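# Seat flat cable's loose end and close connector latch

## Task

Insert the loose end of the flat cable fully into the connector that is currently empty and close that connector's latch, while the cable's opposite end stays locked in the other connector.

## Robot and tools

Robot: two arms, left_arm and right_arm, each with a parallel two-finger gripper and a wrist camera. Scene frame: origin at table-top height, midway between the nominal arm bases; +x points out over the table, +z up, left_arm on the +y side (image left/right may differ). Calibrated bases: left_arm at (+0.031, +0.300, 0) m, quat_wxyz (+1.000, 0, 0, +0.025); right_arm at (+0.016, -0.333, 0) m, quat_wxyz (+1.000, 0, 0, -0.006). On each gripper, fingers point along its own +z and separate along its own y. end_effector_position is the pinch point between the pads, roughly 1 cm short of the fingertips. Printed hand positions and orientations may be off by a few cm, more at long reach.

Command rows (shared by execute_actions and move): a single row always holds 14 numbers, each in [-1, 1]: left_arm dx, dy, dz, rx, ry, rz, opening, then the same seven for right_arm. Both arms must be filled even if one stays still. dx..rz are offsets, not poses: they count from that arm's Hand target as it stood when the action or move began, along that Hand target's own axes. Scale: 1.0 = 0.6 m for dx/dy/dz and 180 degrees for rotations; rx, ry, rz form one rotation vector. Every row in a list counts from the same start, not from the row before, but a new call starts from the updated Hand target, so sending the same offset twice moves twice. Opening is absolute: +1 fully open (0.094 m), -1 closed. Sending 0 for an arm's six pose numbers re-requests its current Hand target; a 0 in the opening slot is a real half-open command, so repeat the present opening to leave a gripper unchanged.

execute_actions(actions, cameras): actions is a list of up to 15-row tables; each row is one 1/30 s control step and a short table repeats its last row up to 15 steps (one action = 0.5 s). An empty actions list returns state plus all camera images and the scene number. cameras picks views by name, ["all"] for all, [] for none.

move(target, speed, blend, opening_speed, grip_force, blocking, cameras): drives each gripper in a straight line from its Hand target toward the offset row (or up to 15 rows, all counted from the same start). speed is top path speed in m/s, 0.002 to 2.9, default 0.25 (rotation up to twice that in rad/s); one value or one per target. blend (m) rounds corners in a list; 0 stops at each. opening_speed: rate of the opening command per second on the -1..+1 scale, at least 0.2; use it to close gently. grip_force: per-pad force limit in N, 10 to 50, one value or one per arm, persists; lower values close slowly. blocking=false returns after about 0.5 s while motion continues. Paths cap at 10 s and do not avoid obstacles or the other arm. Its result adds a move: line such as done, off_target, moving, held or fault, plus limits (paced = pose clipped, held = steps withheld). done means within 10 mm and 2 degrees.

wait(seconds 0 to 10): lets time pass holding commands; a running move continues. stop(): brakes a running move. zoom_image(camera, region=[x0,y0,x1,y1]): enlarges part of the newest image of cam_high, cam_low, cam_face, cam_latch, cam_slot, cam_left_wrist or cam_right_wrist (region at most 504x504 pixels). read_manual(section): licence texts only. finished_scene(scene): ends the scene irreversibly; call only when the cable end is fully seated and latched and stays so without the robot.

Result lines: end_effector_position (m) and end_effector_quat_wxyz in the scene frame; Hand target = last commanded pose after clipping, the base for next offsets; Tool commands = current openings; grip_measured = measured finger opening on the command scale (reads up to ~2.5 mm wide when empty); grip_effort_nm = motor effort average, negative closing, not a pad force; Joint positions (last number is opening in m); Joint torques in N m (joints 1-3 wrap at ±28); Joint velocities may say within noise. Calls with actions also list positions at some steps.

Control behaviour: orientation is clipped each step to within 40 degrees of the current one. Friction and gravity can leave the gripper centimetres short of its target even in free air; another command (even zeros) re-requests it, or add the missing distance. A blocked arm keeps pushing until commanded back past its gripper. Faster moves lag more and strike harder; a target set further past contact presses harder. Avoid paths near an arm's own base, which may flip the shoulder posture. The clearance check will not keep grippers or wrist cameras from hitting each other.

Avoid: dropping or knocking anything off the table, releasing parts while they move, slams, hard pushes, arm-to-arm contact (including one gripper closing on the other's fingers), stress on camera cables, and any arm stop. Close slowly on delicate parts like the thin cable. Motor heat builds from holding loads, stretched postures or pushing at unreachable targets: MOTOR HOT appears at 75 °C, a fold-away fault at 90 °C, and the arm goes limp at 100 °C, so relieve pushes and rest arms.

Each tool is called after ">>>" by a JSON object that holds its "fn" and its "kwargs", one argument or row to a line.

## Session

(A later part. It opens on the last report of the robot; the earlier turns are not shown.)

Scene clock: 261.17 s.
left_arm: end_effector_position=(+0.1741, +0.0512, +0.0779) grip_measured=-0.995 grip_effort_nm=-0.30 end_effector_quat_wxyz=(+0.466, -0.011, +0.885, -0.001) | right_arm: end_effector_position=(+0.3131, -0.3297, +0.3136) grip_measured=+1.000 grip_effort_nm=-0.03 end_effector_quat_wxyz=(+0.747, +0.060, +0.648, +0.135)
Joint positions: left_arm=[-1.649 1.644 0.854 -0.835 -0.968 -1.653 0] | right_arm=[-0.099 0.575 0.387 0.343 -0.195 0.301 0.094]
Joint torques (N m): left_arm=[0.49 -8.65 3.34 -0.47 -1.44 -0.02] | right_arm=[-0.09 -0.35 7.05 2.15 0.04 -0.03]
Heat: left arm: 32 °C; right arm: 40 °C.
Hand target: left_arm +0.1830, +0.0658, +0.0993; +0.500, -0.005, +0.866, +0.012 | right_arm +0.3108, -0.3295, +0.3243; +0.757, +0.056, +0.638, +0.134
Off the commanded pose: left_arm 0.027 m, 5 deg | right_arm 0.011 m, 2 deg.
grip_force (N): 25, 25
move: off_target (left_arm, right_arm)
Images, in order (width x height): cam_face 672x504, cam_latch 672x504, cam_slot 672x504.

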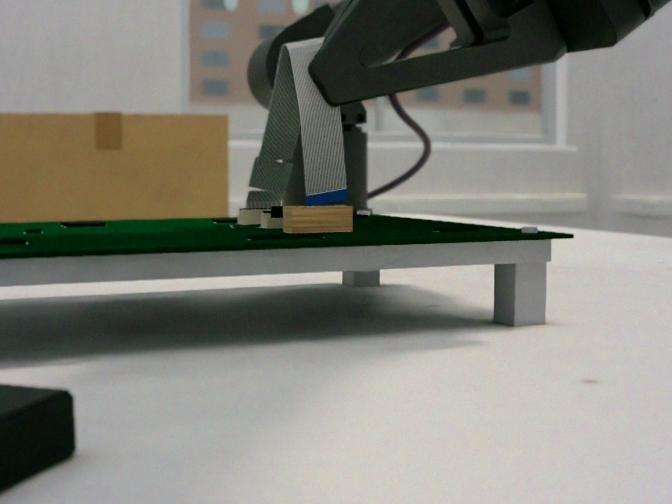

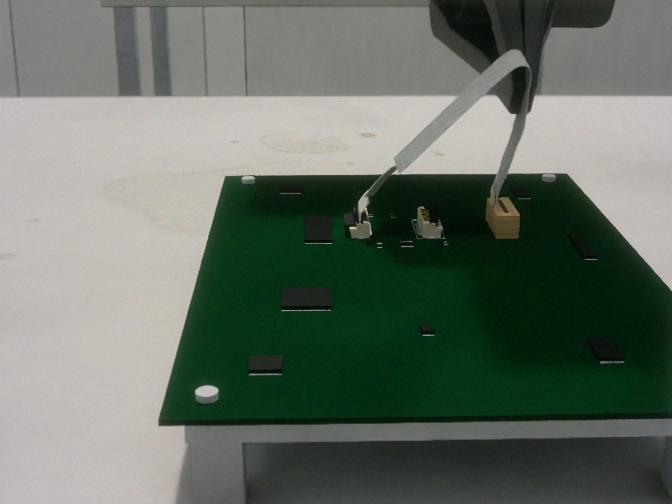

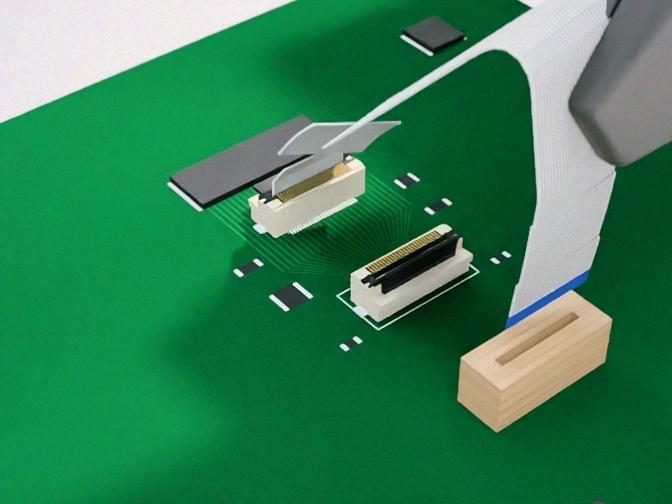

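>>> {"fn": "move", "kwargs": {
  "target": [-0.008,0.0067,0.0042,0,0,0,-1,0,0,0,0,0,0,1],
  "speed": 0.05,
  "cameras": ["cam_latch","cam_slot","cam_face"]
}}

Scene clock: 267.13 s.
left_arm: end_effector_position=(+0.1744, +0.0513, +0.0784) grip_measured=-0.995 grip_effort_nm=-0.30 end_effector_quat_wxyz=(+0.460, -0.007, +0.888, -0.007) | right_arm: end_effector_position=(+0.3131, -0.3297, +0.3136) grip_measured=+1.000 grip_effort_nm=-0.03 end_effector_quat_wxyz=(+0.747, +0.060, +0.648, +0.135)
Joint positions: left_arm=[-1.643 1.619 0.838 -0.809 -0.956 -1.617 0] | right_arm=[-0.099 0.575 0.387 0.343 -0.195 0.301 0.094]
Joint torques (N m): left_arm=[1.57 -8.69 3.45 -0.49 -1.57 -0.01] | right_arm=[-0.09 -0.44 7.1 2.13 -0.02 -0.03]
Heat: left arm: 32 °C; right arm: 40 °C.
Hand target: left_arm +0.1875, +0.0698, +0.1023; +0.500, -0.005, +0.866, +0.012 | right_arm +0.3108, -0.3295, +0.3243; +0.757, +0.056, +0.638, +0.134
Off the commanded pose: left_arm 0.033 m, 6 deg | right_arm 0.011 m, 2 deg.
grip_force (N): 25, 25
move: off_target (left_arm, right_arm)
Images, in order (width x height): cam_face 672x504, cam_latch 672x504, cam_slot 672x504.

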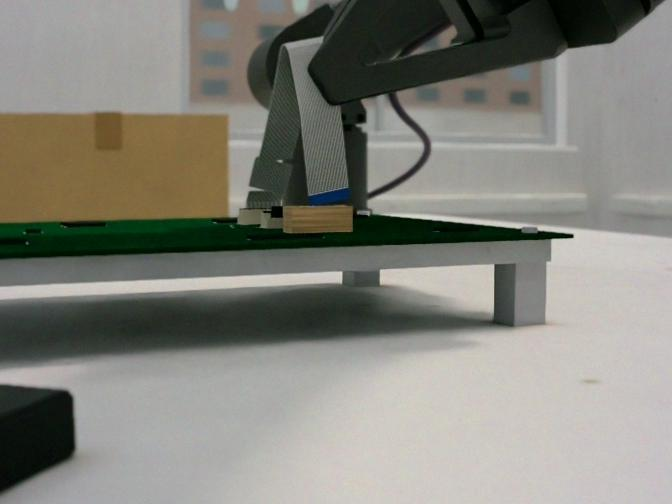

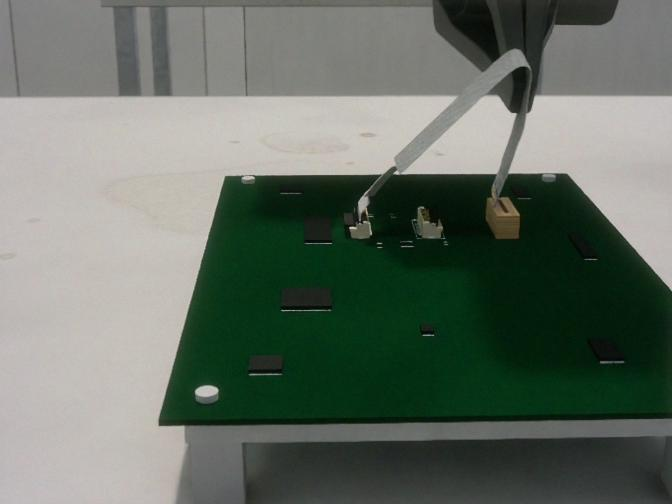

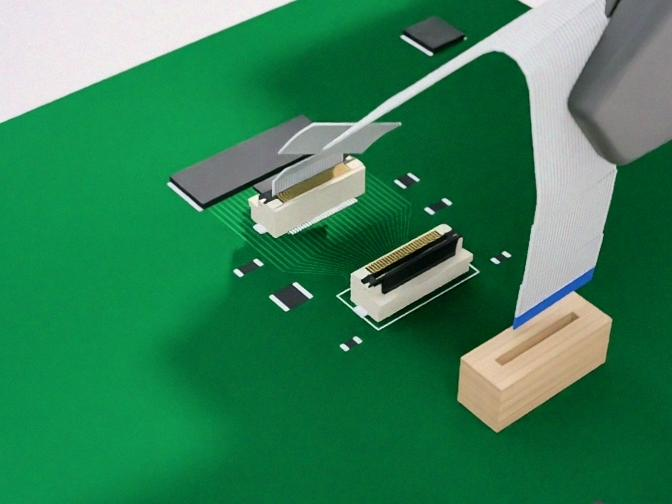

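>>> {"fn": "move", "kwargs": {
  "target": [0.0475,-0.072,0.0133,0,0,0,-1,0,0,0,0,0,0,1],
  "speed": 0.06,
  "cameras": ["cam_latch","cam_slot","cam_face"]
}}

Scene clock: 275.67 s.
left_arm: end_effector_position=(+0.1795, +0.0328, +0.0683) grip_measured=-0.995 grip_effort_nm=-0.30 end_effector_quat_wxyz=(+0.485, -0.004, +0.874, +0.015) | right_arm: end_effector_position=(+0.3131, -0.3297, +0.3136) grip_measured=+1.000 grip_effort_nm=-0.03 end_effector_quat_wxyz=(+0.747, +0.060, +0.648, +0.135)
Joint positions: left_arm=[-1.643 1.769 0.921 -0.813 -1.012 -1.651 0] | right_arm=[-0.099 0.575 0.387 0.343 -0.195 0.301 0.094]
Joint torques (N m): left_arm=[-0.62 -4.79 6.12 0 -0.92 -0.12] | right_arm=[0.03 -0.4 6.99 2.16 -0.02 0.01]
Heat: left arm: 33 °C; right arm: 40 °C.
Hand target: left_arm +0.1810, +0.0269, +0.0730; +0.500, -0.005, +0.866, +0.012 | right_arm +0.3108, -0.3295, +0.3243; +0.757, +0.056, +0.638, +0.134
Off the commanded pose: left_arm 0.008 m, 2 deg | right_arm 0.011 m, 2 deg.
grip_force (N): 25, 25
move: off_target (right_arm)
Images, in order (width x height): cam_face 672x504, cam_latch 672x504, cam_slot 672x504.

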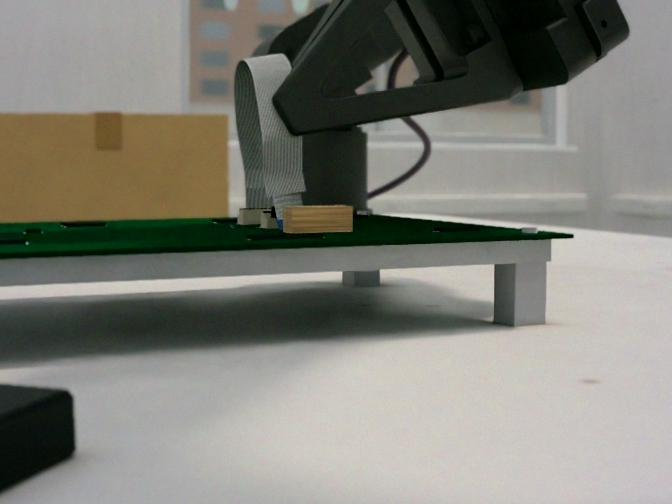

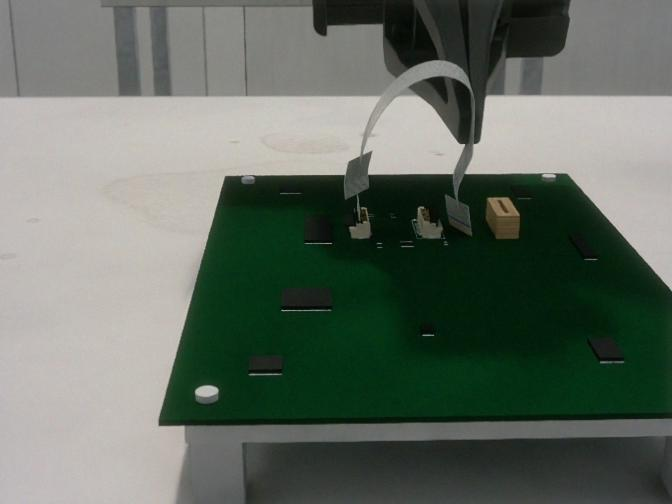

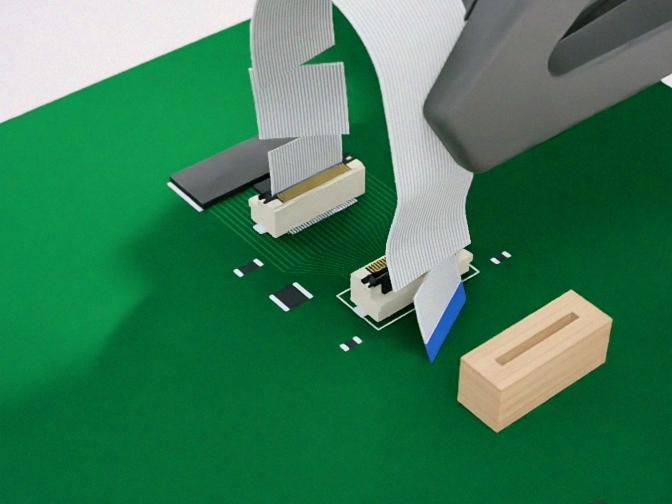

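>>> {"fn": "move", "kwargs": {
  "target": [-0.026,0.005,-0.0150,0,0,0,-1,0,0,0,0,0,0,1],
  "speed": 0.06,
  "cameras": ["cam_latch","cam_slot","cam_face"]
}}

Scene clock: 279.97 s.
left_arm: end_effector_position=(+0.1796, +0.0369, +0.0737) grip_measured=-0.995 grip_effort_nm=-0.30 end_effector_quat_wxyz=(+0.486, +0.006, +0.873, +0.034) | right_arm: end_effector_position=(+0.3131, -0.3297, +0.3136) grip_measured=+1.000 grip_effort_nm=-0.03 end_effector_quat_wxyz=(+0.747, +0.060, +0.648, +0.135)
Joint positions: left_arm=[-1.643 1.769 0.943 -0.88 -1.012 -1.654 0] | right_arm=[-0.099 0.575 0.387 0.343 -0.195 0.301 0.094]
Joint torques (N m): left_arm=[-0.55 -8.24 6.32 -0.14 -0.93 -0.14] | right_arm=[0.01 -0.27 7.08 2.15 -0.01 -0.02]
Heat: left arm: 33 °C; right arm: 40 °C.
Hand target: left_arm +0.1810, +0.0296, +0.0910; +0.500, -0.005, +0.866, +0.012 | right_arm +0.3108, -0.3295, +0.3243; +0.757, +0.056, +0.638, +0.134
Off the commanded pose: left_arm 0.019 m, 3 deg | right_arm 0.011 m, 2 deg.
grip_force (N): 25, 25
move: off_target (left_arm, right_arm)
Images, in order (width x height): cam_face 672x504, cam_latch 672x504, cam_slot 672x504.

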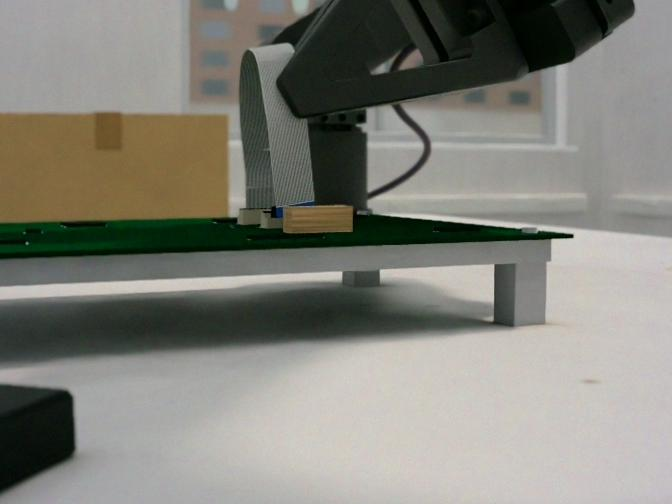

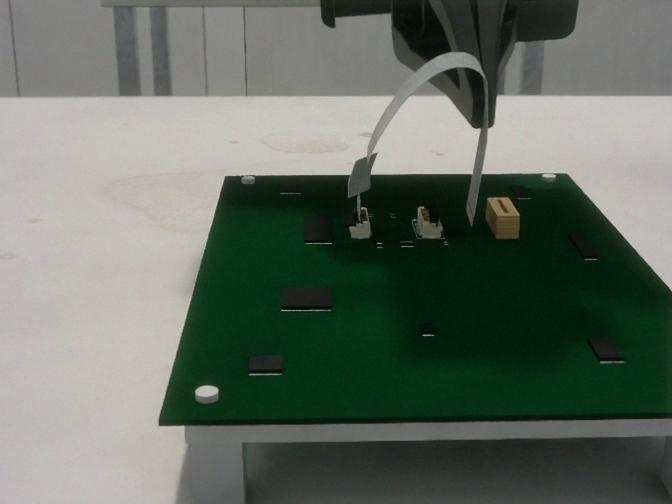

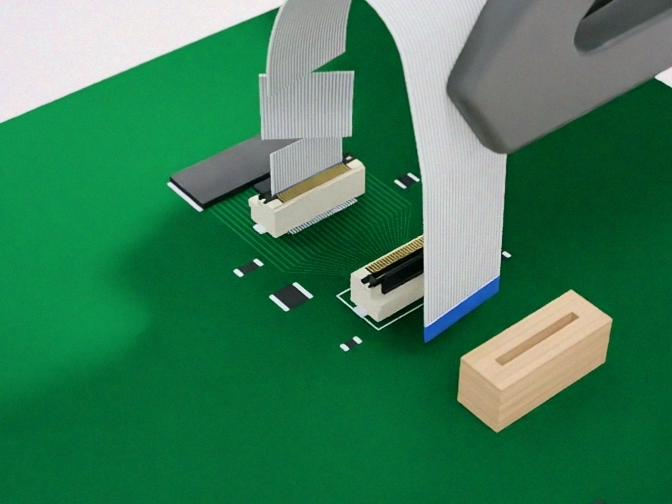

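>>> {"fn": "move", "kwargs": {
  "target": [
    [0.0303,0.0005,0.0175,0,0,0,-1,0,0,0,0,0,0,1],
    [0.0303,0.0005,0.0175,0,0,0,-0.88,0,0,0,0,0,0,1]
  ],
  "speed": 0.05,
  "cameras": ["cam_latch","cam_slot","cam_face"]
}}

Scene clock: 285.63 s.
left_arm: end_effector_position=(+0.1794, +0.0285, +0.0709) grip_measured=-0.882 grip_effort_nm=0.06 end_effector_quat_wxyz=(+0.485, -0.009, +0.874, +0.008) | right_arm: end_effector_position=(+0.3131, -0.3297, +0.3136) grip_measured=+1.000 grip_effort_nm=-0.03 end_effector_quat_wxyz=(+0.747, +0.060, +0.648, +0.135)
Joint positions: left_arm=[-1.643 1.769 0.935 -0.813 -1.012 -1.656 0.006] | right_arm=[-0.099 0.575 0.387 0.343 -0.195 0.301 0.094]
Joint torques (N m): left_arm=[-0.65 -5.09 3.45 0.12 -0.94 -0.11] | right_arm=[0.08 -0.5 7.06 2.16 0 0.01]
Heat: left arm: 33 °C; right arm: 41 °C.
Hand target: left_arm +0.1809, +0.0303, +0.0700; +0.500, -0.005, +0.866, +0.012 | right_arm +0.3108, -0.3295, +0.3243; +0.757, +0.056, +0.638, +0.134
Off the commanded pose: left_arm 0.002 m, 2 deg | right_arm 0.011 m, 2 deg.
grip_force (N): 25, 25
move: off_target (right_arm)
Images, in order (width x height): cam_face 672x504, cam_latch 672x504, cam_slot 672x504.

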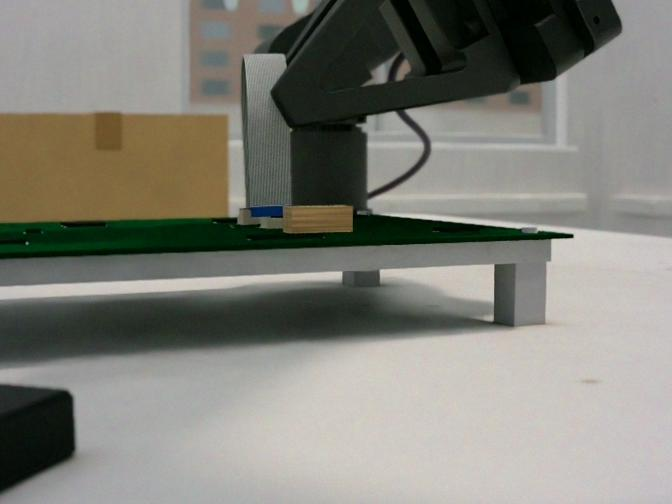

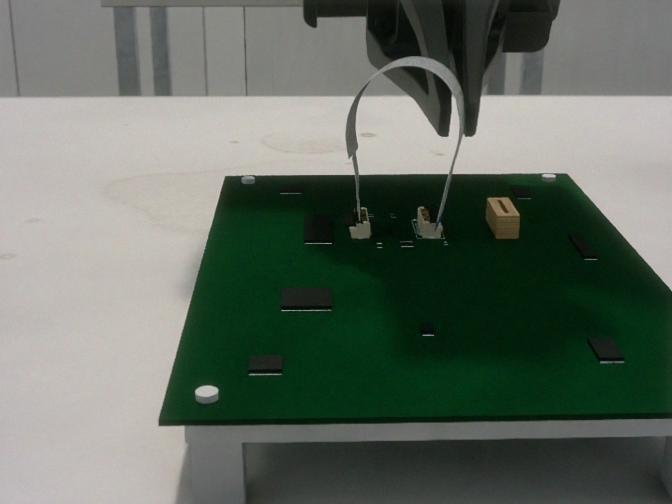

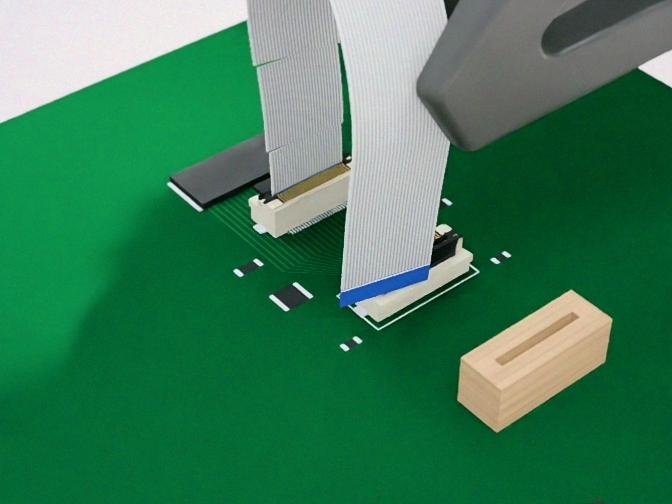

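>>> {"fn": "move", "kwargs": {
  "target": [-0.0092,-0.0004,0.0159,0,0,0,-0.88,0,0,0,0,0,0,1],
  "speed": 0.04,
  "cameras": ["cam_latch","cam_slot","cam_face"]
}}

Scene clock: 290.80 s.
left_arm: end_effector_position=(+0.1872, +0.0273, +0.0671) grip_measured=-0.882 grip_effort_nm=0.06 end_effector_quat_wxyz=(+0.486, -0.007, +0.874, +0.007) | right_arm: end_effector_position=(+0.3131, -0.3297, +0.3136) grip_measured=+1.000 grip_effort_nm=-0.03 end_effector_quat_wxyz=(+0.747, +0.060, +0.648, +0.135)
Joint positions: left_arm=[-1.615 1.769 0.917 -0.746 -1.014 -1.597 0.006] | right_arm=[-0.099 0.575 0.387 0.343 -0.195 0.301 0.094]
Joint torques (N m): left_arm=[0.51 -6.15 3.51 0.21 -0.92 0.06] | right_arm=[-0.16 -0.35 7.12 2.15 0.01 0.01]
Heat: left arm: 33 °C; right arm: 41 °C.
Hand target: left_arm +0.1920, +0.0303, +0.0700; +0.500, -0.005, +0.866, +0.012 | right_arm +0.3108, -0.3295, +0.3243; +0.757, +0.056, +0.638, +0.134
Off the commanded pose: left_arm 0.006 m, 2 deg | right_arm 0.011 m, 2 deg.
grip_force (N): 25, 25
move: off_target (right_arm)
Images, in order (width x height): cam_face 672x504, cam_latch 672x504, cam_slot 672x504.

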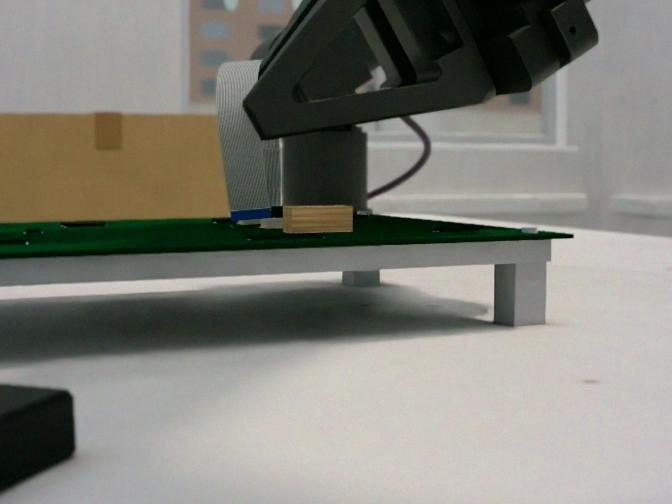

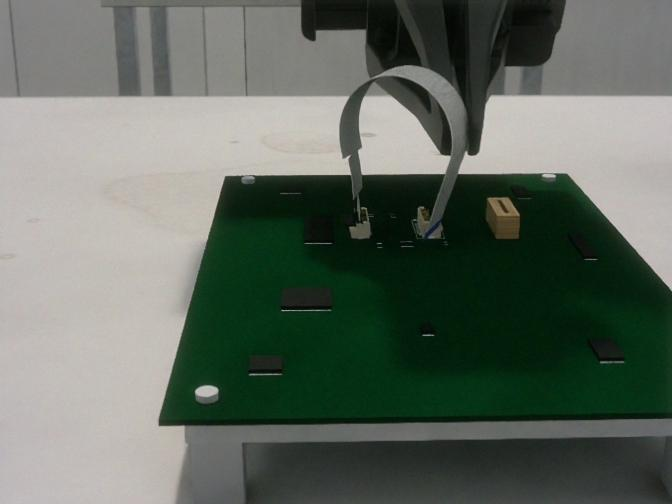

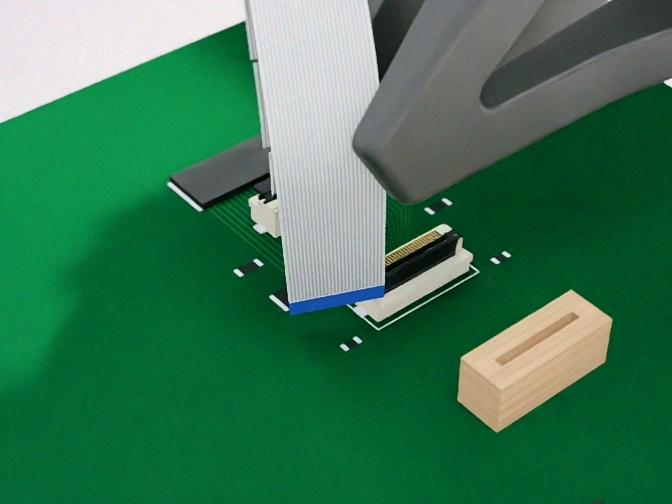

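>>> {"fn": "move", "kwargs": {
  "target": [0,0,-0.1,0,0,0,-0.5,0,0,0,0,0,0,1],
  "speed": 0.1,
  "cameras": ["cam_latch","cam_slot","cam_left_wrist"]
}}

Scene clock: 296.77 s.
left_arm: end_effector_position=(+0.1407, +0.0341, +0.0972) grip_measured=-0.502 grip_effort_nm=0.06 end_effector_quat_wxyz=(+0.494, -0.004, +0.869, +0.014) | right_arm: end_effector_position=(+0.3131, -0.3297, +0.3136) grip_measured=+1.000 grip_effort_nm=-0.03 end_effector_quat_wxyz=(+0.747, +0.060, +0.648, +0.135)
Joint positions: left_arm=[-1.792 1.785 1.046 -1.159 -1.001 -1.932 0.023] | right_arm=[-0.099 0.575 0.387 0.343 -0.195 0.301 0.094]
Joint torques (N m): left_arm=[-0.39 -4.98 6.42 -0.4 -0.67 -0.14] | right_arm=[0.16 -0.34 7.01 2.17 0.02 -0.02]
Heat: left arm: 33 °C; right arm: 41 °C.
Hand target: left_arm +0.1401, +0.0288, +0.1000; +0.500, -0.005, +0.866, +0.012 | right_arm +0.3108, -0.3295, +0.3243; +0.757, +0.056, +0.638, +0.134
Off the commanded pose: left_arm 0.006 m, 1 deg | right_arm 0.011 m, 2 deg.
grip_force (N): 25, 25
move: off_target (right_arm)
Images, in order (width x height): cam_latch 672x504, cam_slot 672x504, cam_left_wrist 672x504.

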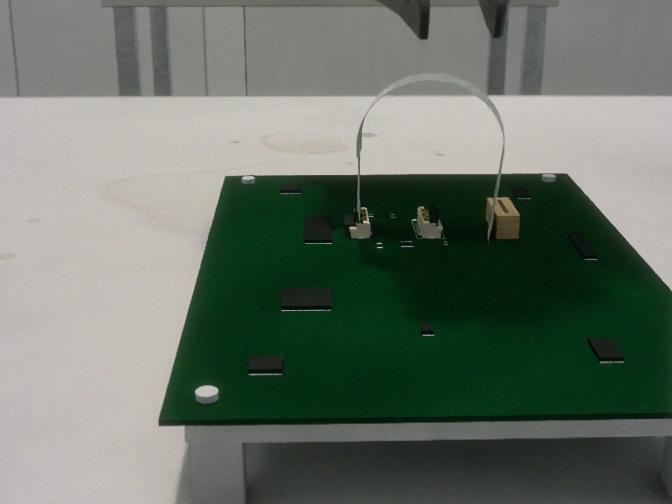

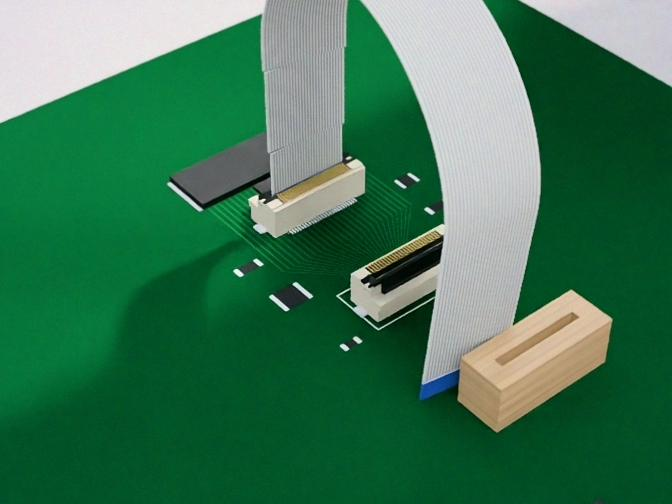

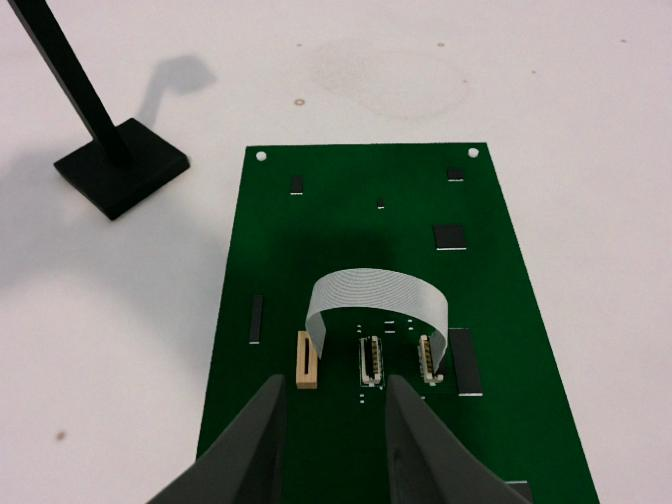

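>>> {"fn": "move", "kwargs": {
  "target": [
    [0.0492,0.022,0.029,0,0,0,-0.5,0,0,0,0,0,0,1],
    [0.0135,0.0202,0.1025,0,0,0,-0.5,0,0,0,0,0,0,1]
  ],
  "speed": 0.1,
  "cameras": ["cam_latch","cam_slot","cam_face"]
}}

Scene clock: 307.13 s.
left_arm: end_effector_position=(+0.1847, +0.0417, +0.0517) grip_measured=-0.502 grip_effort_nm=0.06 end_effector_quat_wxyz=(+0.488, +0.000, +0.873, +0.022) | right_arm: end_effector_position=(+0.3131, -0.3297, +0.3136) grip_measured=+1.000 grip_effort_nm=-0.03 end_effector_quat_wxyz=(+0.747, +0.060, +0.648, +0.135)
Joint positions: left_arm=[-1.626 1.786 0.856 -0.721 -1.018 -1.619 0.023] | right_arm=[-0.099 0.575 0.387 0.343 -0.195 0.301 0.094]
Joint torques (N m): left_arm=[0.57 -8.47 3.22 0.12 -0.91 0.05] | right_arm=[0.14 -0.47 7.12 2.16 0 0.03]
Heat: left arm: 33 °C; right arm: 41 °C.
Hand target: left_arm +0.1890, +0.0425, +0.0624; +0.500, -0.005, +0.866, +0.012 | right_arm +0.3108, -0.3295, +0.3243; +0.757, +0.056, +0.638, +0.134
Off the commanded pose: left_arm 0.012 m, 2 deg | right_arm 0.011 m, 2 deg.
grip_force (N): 25, 25
move: off_target (left_arm, right_arm)
Images, in order (width x height): cam_face 672x504, cam_latch 672x504, cam_slot 672x504.

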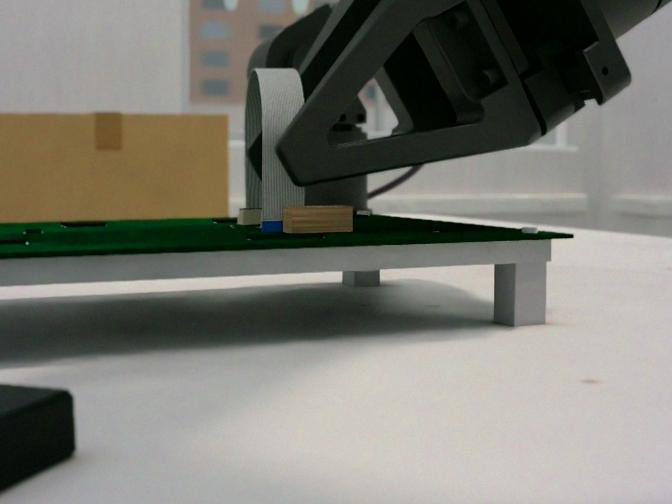

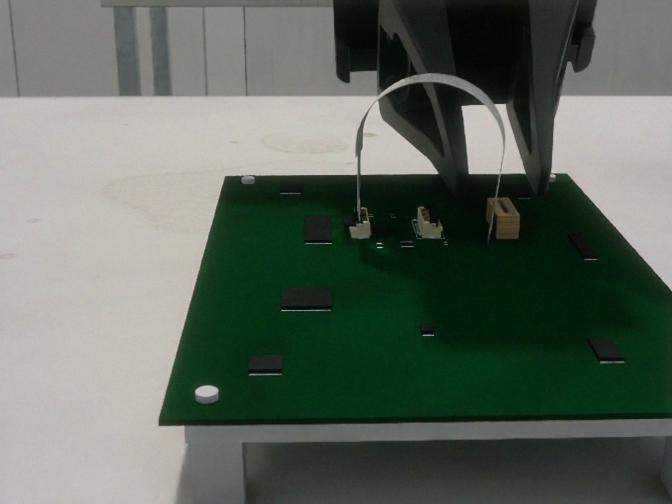

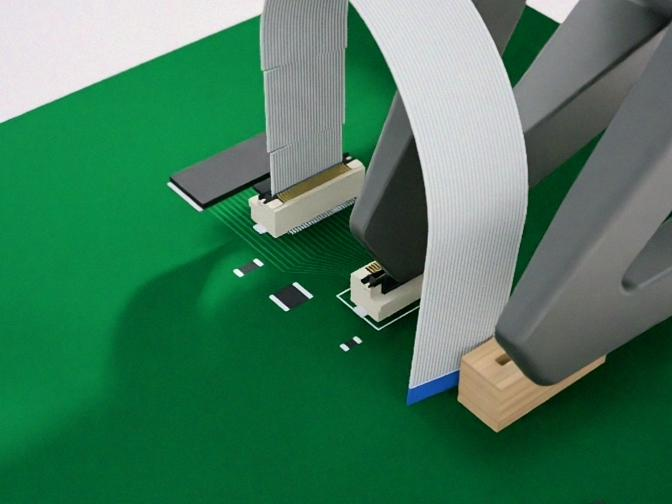

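>>> {"fn": "move", "kwargs": {
  "target": [
    [0,0,-0.083,0,0,0,-0.5,0,0,0,0,0,0,1],
    [0.0388,-0.056,-0.0657,0,0,0,-1,0,0,0,0,0,0,1],
    [0.0047,-0.0572,-0.0132,0,0,0,-1,0,0,0,0,0,0,1]
  ],
  "speed": 0.12,
  "cameras": ["cam_latch","cam_slot"]
}}

>>> {"fn": "zoom_image", "kwargs": {
  "camera": "cam_latch",
  "region": [370, 150, 490, 250]
}}

>>> {"fn": "zoom_image", "kwargs": {
  "camera": "cam_slot",
  "region": [330, 180, 490, 340]
}}

Scene clock: 323.00 s.
left_arm: end_effector_position=(+0.1775, +0.0083, +0.0504) grip_measured=-0.997 grip_effort_nm=-0.19 end_effector_quat_wxyz=(+0.487, +0.000, +0.873, +0.025) | right_arm: end_effector_position=(+0.3131, -0.3297, +0.3136) grip_measured=+1.000 grip_effort_nm=-0.03 end_effector_quat_wxyz=(+0.747, +0.060, +0.648, +0.135)
Joint positions: left_arm=[-1.649 1.912 1.02 -0.807 -1.014 -1.67 0] | right_arm=[-0.099 0.575 0.387 0.343 -0.195 0.301 0.094]
Joint torques (N m): left_arm=[0.29 -9.84 3.26 0.07 -0.91 0.04] | right_arm=[0.05 -0.36 6.95 2.16 0 0.01]
Heat: left arm: 33 °C; right arm: 41 °C.
Hand target: left_arm +0.1814, +0.0080, +0.0634; +0.500, -0.005, +0.866, +0.012 | right_arm +0.3108, -0.3295, +0.3243; +0.757, +0.056, +0.638, +0.134
Off the commanded pose: left_arm 0.014 m, 2 deg | right_arm 0.011 m, 2 deg.
grip_force (N): 25, 25
move: off_target (left_arm, right_arm)
Images, in order (width x height): cam_latch 672x504, cam_slot 672x504.

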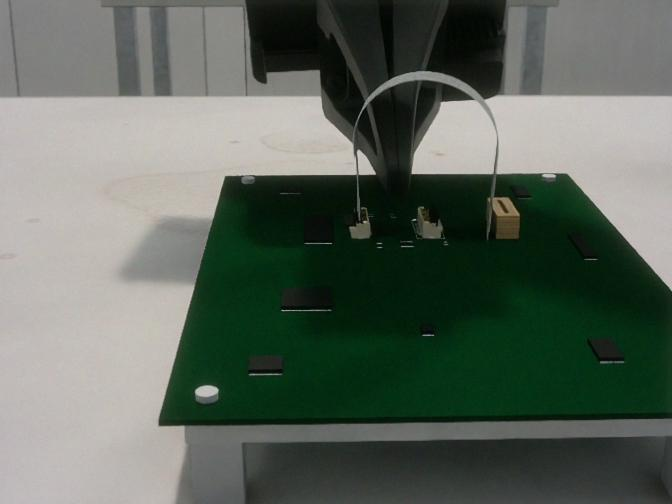

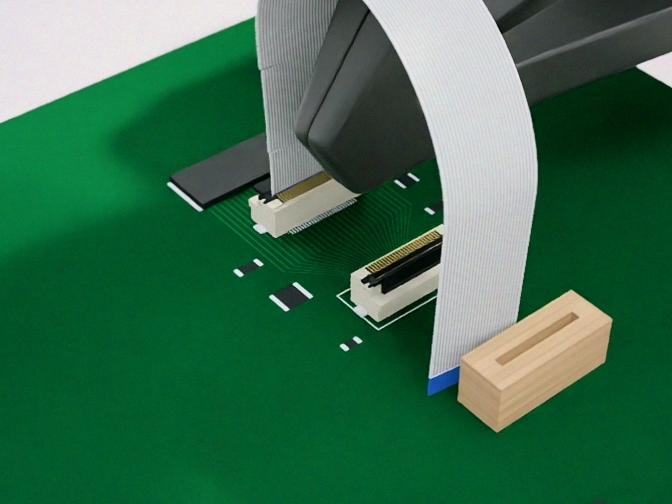

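Scaled by 4.200.

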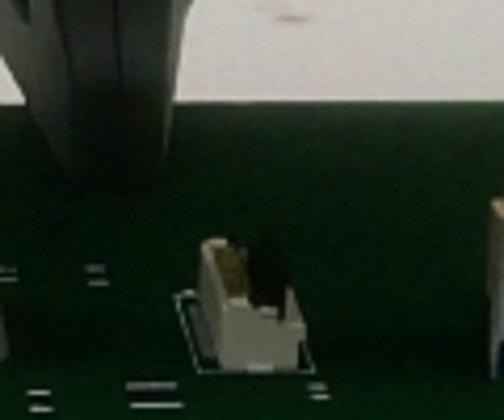

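Scaled by 3.150.

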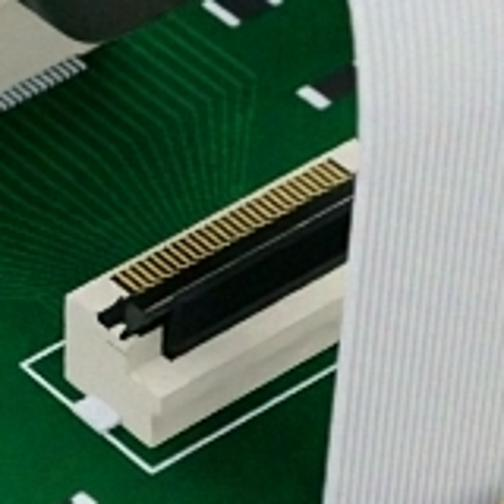

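>>> {"fn": "move", "kwargs": {
  "target": [0,0.0095,0,0,0,0,-1,0,0,0,0,0,0,1],
  "speed": 0.04,
  "cameras": ["cam_latch","cam_slot"]
}}

>>> {"fn": "zoom_image", "kwargs": {
  "camera": "cam_latch",
  "region": [370, 150, 490, 250]
}}

Scene clock: 328.30 s.
left_arm: end_effector_position=(+0.1777, +0.0141, +0.0508) grip_measured=-0.997 grip_effort_nm=-0.19 end_effector_quat_wxyz=(+0.487, +0.000, +0.873, +0.025) | right_arm: end_effector_position=(+0.3131, -0.3297, +0.3136) grip_measured=+1.000 grip_effort_nm=-0.03 end_effector_quat_wxyz=(+0.747, +0.060, +0.648, +0.135)
Joint positions: left_arm=[-1.649 1.893 0.995 -0.801 -1.014 -1.669 0] | right_arm=[-0.099 0.575 0.387 0.343 -0.195 0.301 0.094]
Joint torques (N m): left_arm=[0.18 -9.63 3.22 0.06 -0.91 0.07] | right_arm=[0.09 -0.36 6.95 2.2 -0.03 0]
Heat: left arm: 33 °C; right arm: 41 °C.
Hand target: left_arm +0.1813, +0.0137, +0.0635; +0.500, -0.005, +0.866, +0.012 | right_arm +0.3108, -0.3295, +0.3243; +0.757, +0.056, +0.638, +0.134
Off the commanded pose: left_arm 0.013 m, 2 deg | right_arm 0.011 m, 2 deg.
grip_force (N): 25, 25
move: off_target (left_arm, right_arm)
Images, in order (width x height): cam_latch 672x504, cam_slot 672x504.

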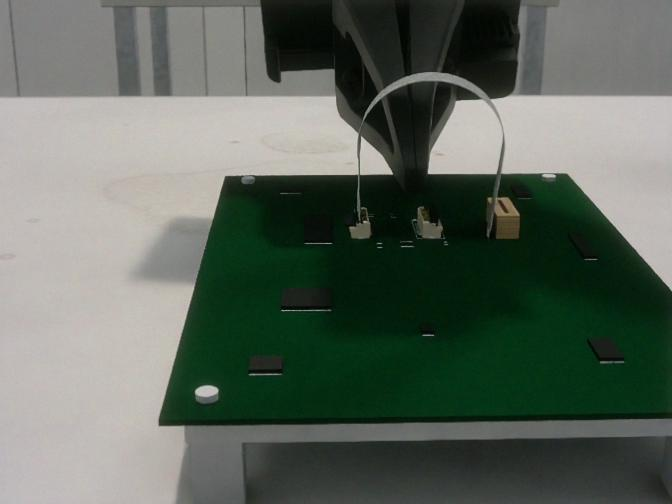

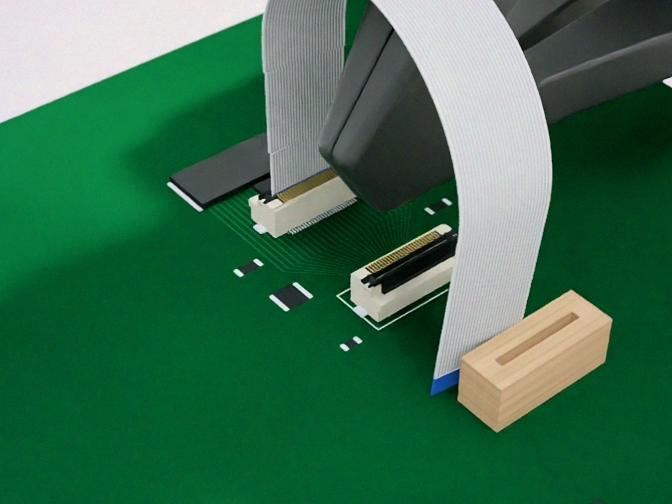

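Scaled by 4.200.

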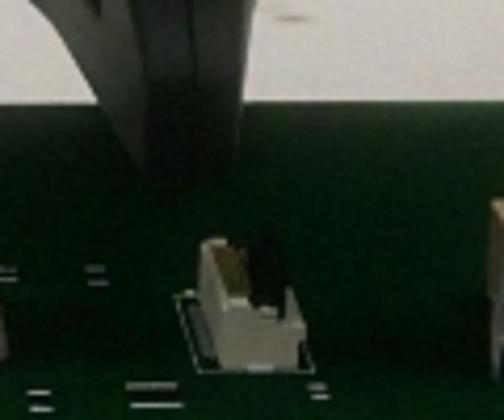

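>>> {"fn": "move", "kwargs": {
  "target": [
    [0,-0.012,0,0.0072,0.0003,-0.0124,-1,0,0,0,0,0,0,1],
    [0.0115,-0.002,0.0067,0.0050,0.0002,-0.0086,-1,0,0,0,0,0,0,1]
  ],
  "speed": 0.04,
  "cameras": ["cam_latch","cam_slot"]
}}

>>> {"fn": "zoom_image", "kwargs": {
  "camera": "cam_latch",
  "region": [370, 150, 490, 250]
}}

Scene clock: 334.60 s.
left_arm: end_effector_position=(+0.1777, +0.0128, +0.0442) grip_measured=-0.997 grip_effort_nm=-0.19 end_effector_quat_wxyz=(+0.487, -0.009, +0.873, +0.009) | right_arm: end_effector_position=(+0.3131, -0.3297, +0.3136) grip_measured=+1.000 grip_effort_nm=-0.03 end_effector_quat_wxyz=(+0.747, +0.060, +0.648, +0.135)
Joint positions: left_arm=[-1.649 1.893 0.964 -0.734 -1.015 -1.669 0] | right_arm=[-0.099 0.575 0.387 0.343 -0.195 0.301 0.094]
Joint torques (N m): left_arm=[0.24 -9.13 3.3 0.06 -0.92 0.06] | right_arm=[-0.01 -0.36 7.15 2.17 0.01 0.02]
Heat: left arm: 34 °C; right arm: 41 °C.
Hand target: left_arm +0.1813, +0.0126, +0.0555; +0.499, -0.013, +0.866, -0.002 | right_arm +0.3108, -0.3295, +0.3243; +0.757, +0.056, +0.638, +0.134
Off the commanded pose: left_arm 0.012 m, 2 deg | right_arm 0.011 m, 2 deg.
grip_force (N): 25, 25
move: off_target (left_arm, right_arm)
Images, in order (width x height): cam_latch 672x504, cam_slot 672x504.

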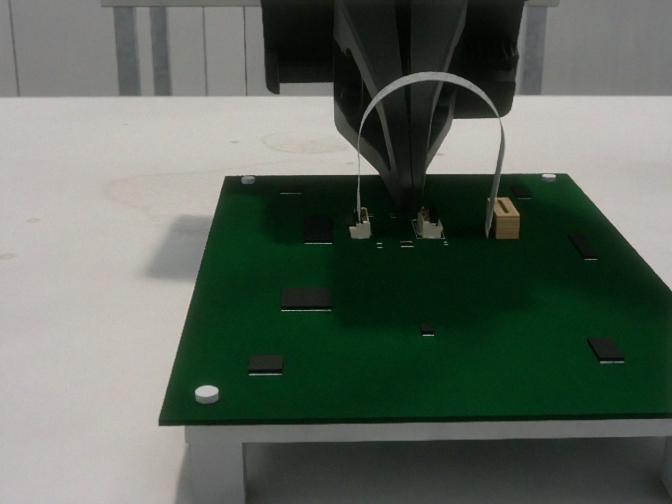

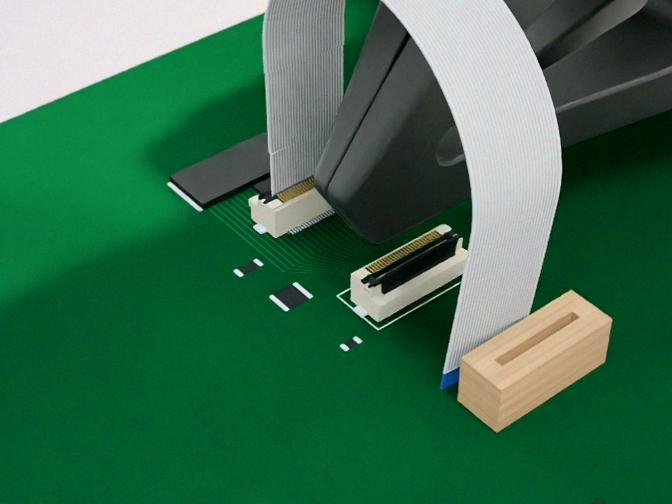

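Scaled by 4.200.

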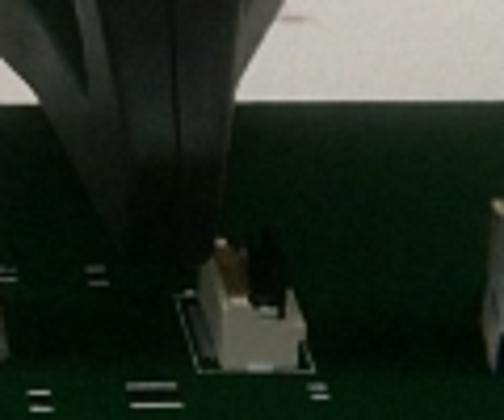

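>>> {"fn": "move", "kwargs": {
  "target": [
    [-0.0072,0.002,-0.0042,0,0,0,-1,0,0,0,0,0,0,1],
    [-0.0072,0.009,-0.0042,-0.004,0,0.0069,-1,0,0,0,0,0,0,1]
  ],
  "speed": 0.04,
  "cameras": ["cam_latch","cam_slot"]
}}

>>> {"fn": "zoom_image", "kwargs": {
  "camera": "cam_latch",
  "region": [370, 150, 490, 250]
}}

>>> {"fn": "zoom_image", "kwargs": {
  "camera": "cam_slot",
  "region": [330, 180, 490, 340]
}}

Scene clock: 339.83 s.
left_arm: end_effector_position=(+0.1777, +0.0155, +0.0476) grip_measured=-0.997 grip_effort_nm=-0.19 end_effector_quat_wxyz=(+0.487, -0.006, +0.873, +0.014) | right_arm: end_effector_position=(+0.3131, -0.3297, +0.3136) grip_measured=+1.000 grip_effort_nm=-0.03 end_effector_quat_wxyz=(+0.747, +0.060, +0.648, +0.135)
Joint positions: left_arm=[-1.649 1.881 0.964 -0.756 -1.015 -1.669 0] | right_arm=[-0.099 0.575 0.387 0.343 -0.195 0.301 0.094]
Joint torques (N m): left_arm=[0.17 -9.37 3.38 -0.06 -0.9 0.08] | right_arm=[0.06 -0.35 7.01 2.16 -0.02 -0.02]
Heat: left arm: 35 °C; right arm: 41 °C.
Hand target: left_arm +0.1812, +0.0181, +0.0604; +0.499, -0.006, +0.866, +0.009 | right_arm +0.3108, -0.3295, +0.3243; +0.757, +0.056, +0.638, +0.134
Off the commanded pose: left_arm 0.013 m, 2 deg | right_arm 0.011 m, 2 deg.
grip_force (N): 25, 25
move: off_target (left_arm, right_arm)
Images, in order (width x height): cam_latch 672x504, cam_slot 672x504.

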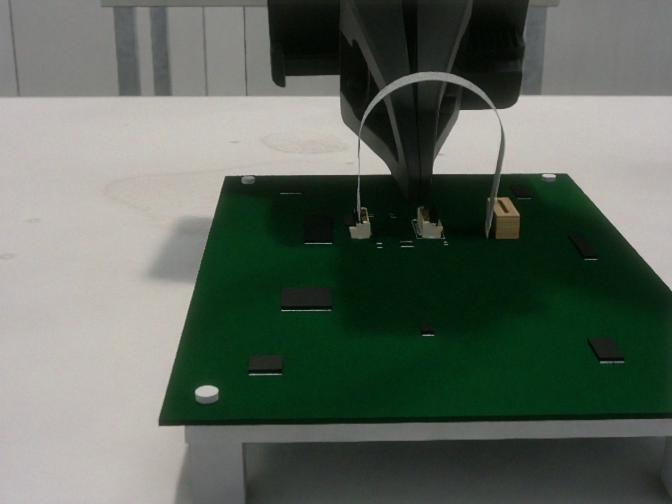

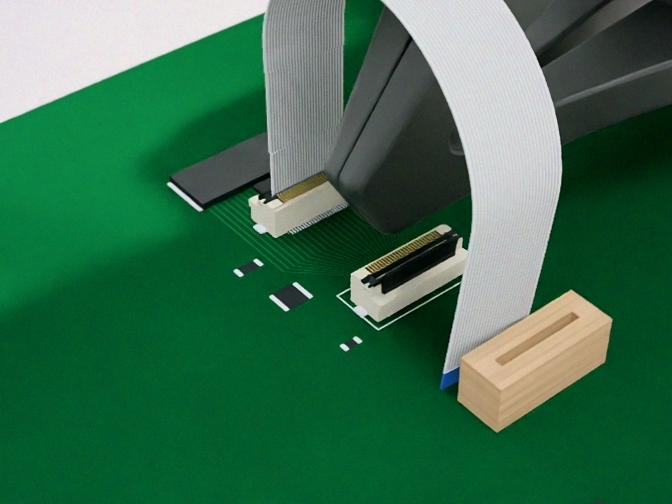

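Scaled by 4.200.

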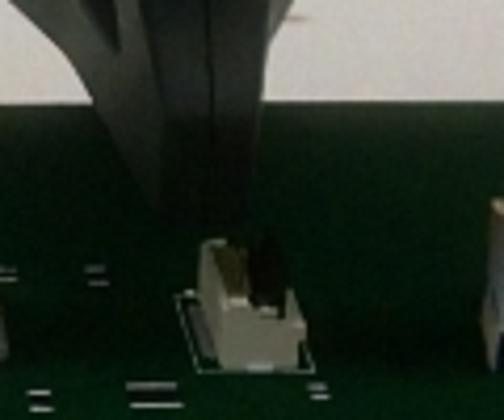

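Scaled by 3.150.

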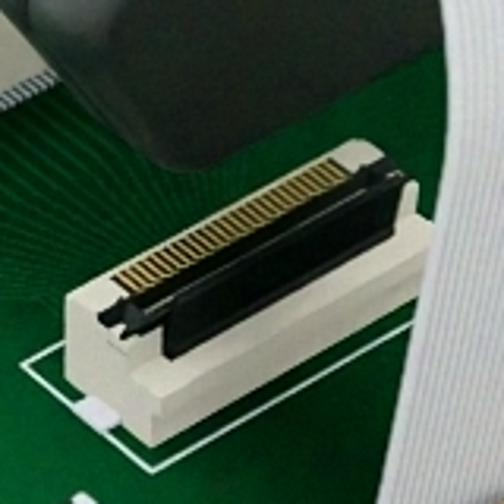

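>>> {"fn": "move", "kwargs": {
  "target": [
    [0,-0.0125,0,0.0072,0,-0.0124,-1,0,0,0,0,0,0,1],
    [0.0075,-0.0045,0.0043,0.0072,0,-0.0124,-1,0,0,0,0,0,0,1],
    [0.0075,0.012,0.0043,-0.004,0,0.0069,-1,0,0,0,0,0,0,1]
  ],
  "speed": 0.04,
  "cameras": ["cam_latch","cam_slot"]
}}

>>> {"fn": "zoom_image", "kwargs": {
  "camera": "cam_latch",
  "region": [370, 150, 490, 250]
}}

>>> {"fn": "zoom_image", "kwargs": {
  "camera": "cam_slot",
  "region": [330, 180, 490, 340]
}}

Scene clock: 347.90 s.
left_arm: end_effector_position=(+0.1785, +0.0238, +0.0441) grip_measured=-0.997 grip_effort_nm=-0.19 end_effector_quat_wxyz=(+0.490, +0.000, +0.871, +0.025) | right_arm: end_effector_position=(+0.3131, -0.3297, +0.3136) grip_measured=+1.000 grip_effort_nm=-0.03 end_effector_quat_wxyz=(+0.747, +0.060, +0.648, +0.135)
Joint positions: left_arm=[-1.649 1.881 0.939 -0.756 -1.021 -1.669 0] | right_arm=[-0.099 0.575 0.387 0.343 -0.195 0.301 0.094]
Joint torques (N m): left_arm=[0.12 -9.03 3.47 -0.11 -0.82 0.05] | right_arm=[0.12 -0.35 7.12 2.14 -0.02 -0.01]
Heat: left arm: 35 °C; right arm: 41 °C.
Hand target: left_arm +0.1810, +0.0254, +0.0553; +0.499, +0.000, +0.866, +0.020 | right_arm +0.3108, -0.3295, +0.3243; +0.757, +0.056, +0.638, +0.134
Off the commanded pose: left_arm 0.012 m, 1 deg | right_arm 0.011 m, 2 deg.
grip_force (N): 25, 25
move: off_target (left_arm, right_arm)
Images, in order (width x height): cam_latch 672x504, cam_slot 672x504.

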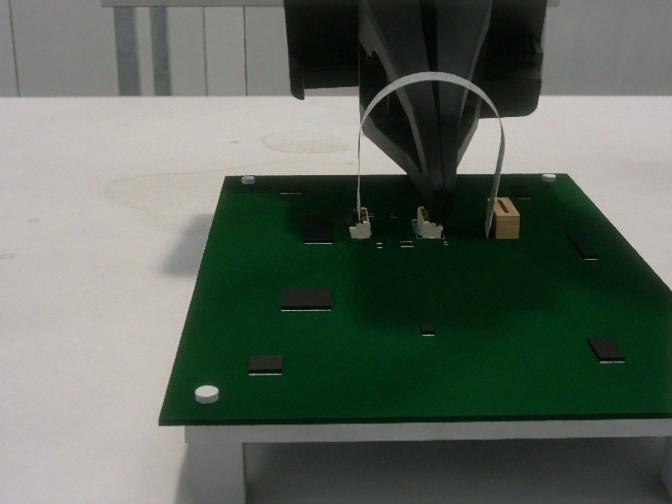

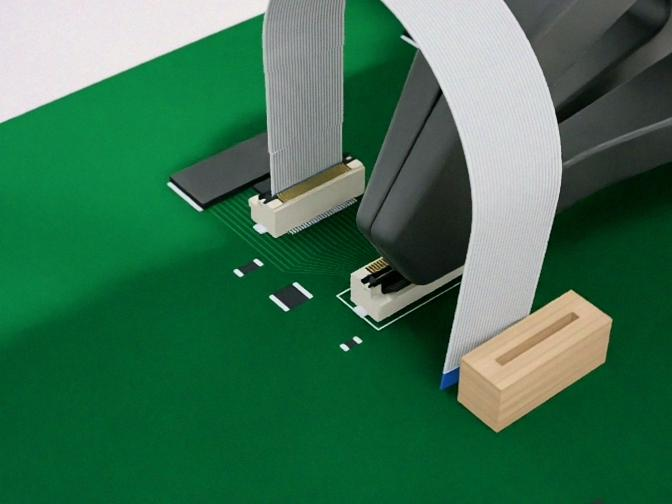

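Scaled by 4.200.

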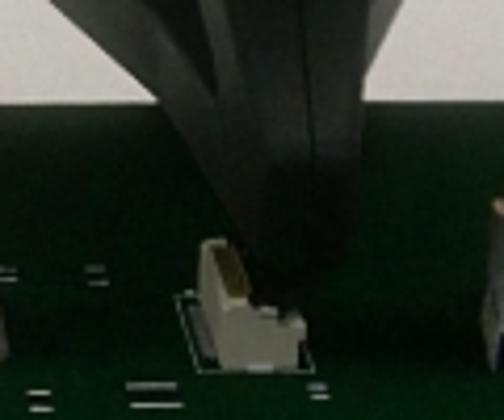

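Scaled by 3.150.

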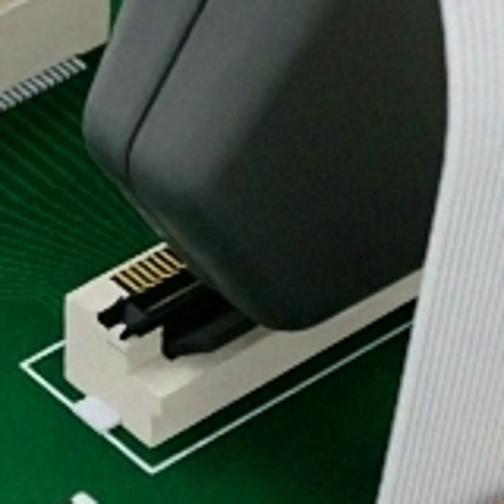

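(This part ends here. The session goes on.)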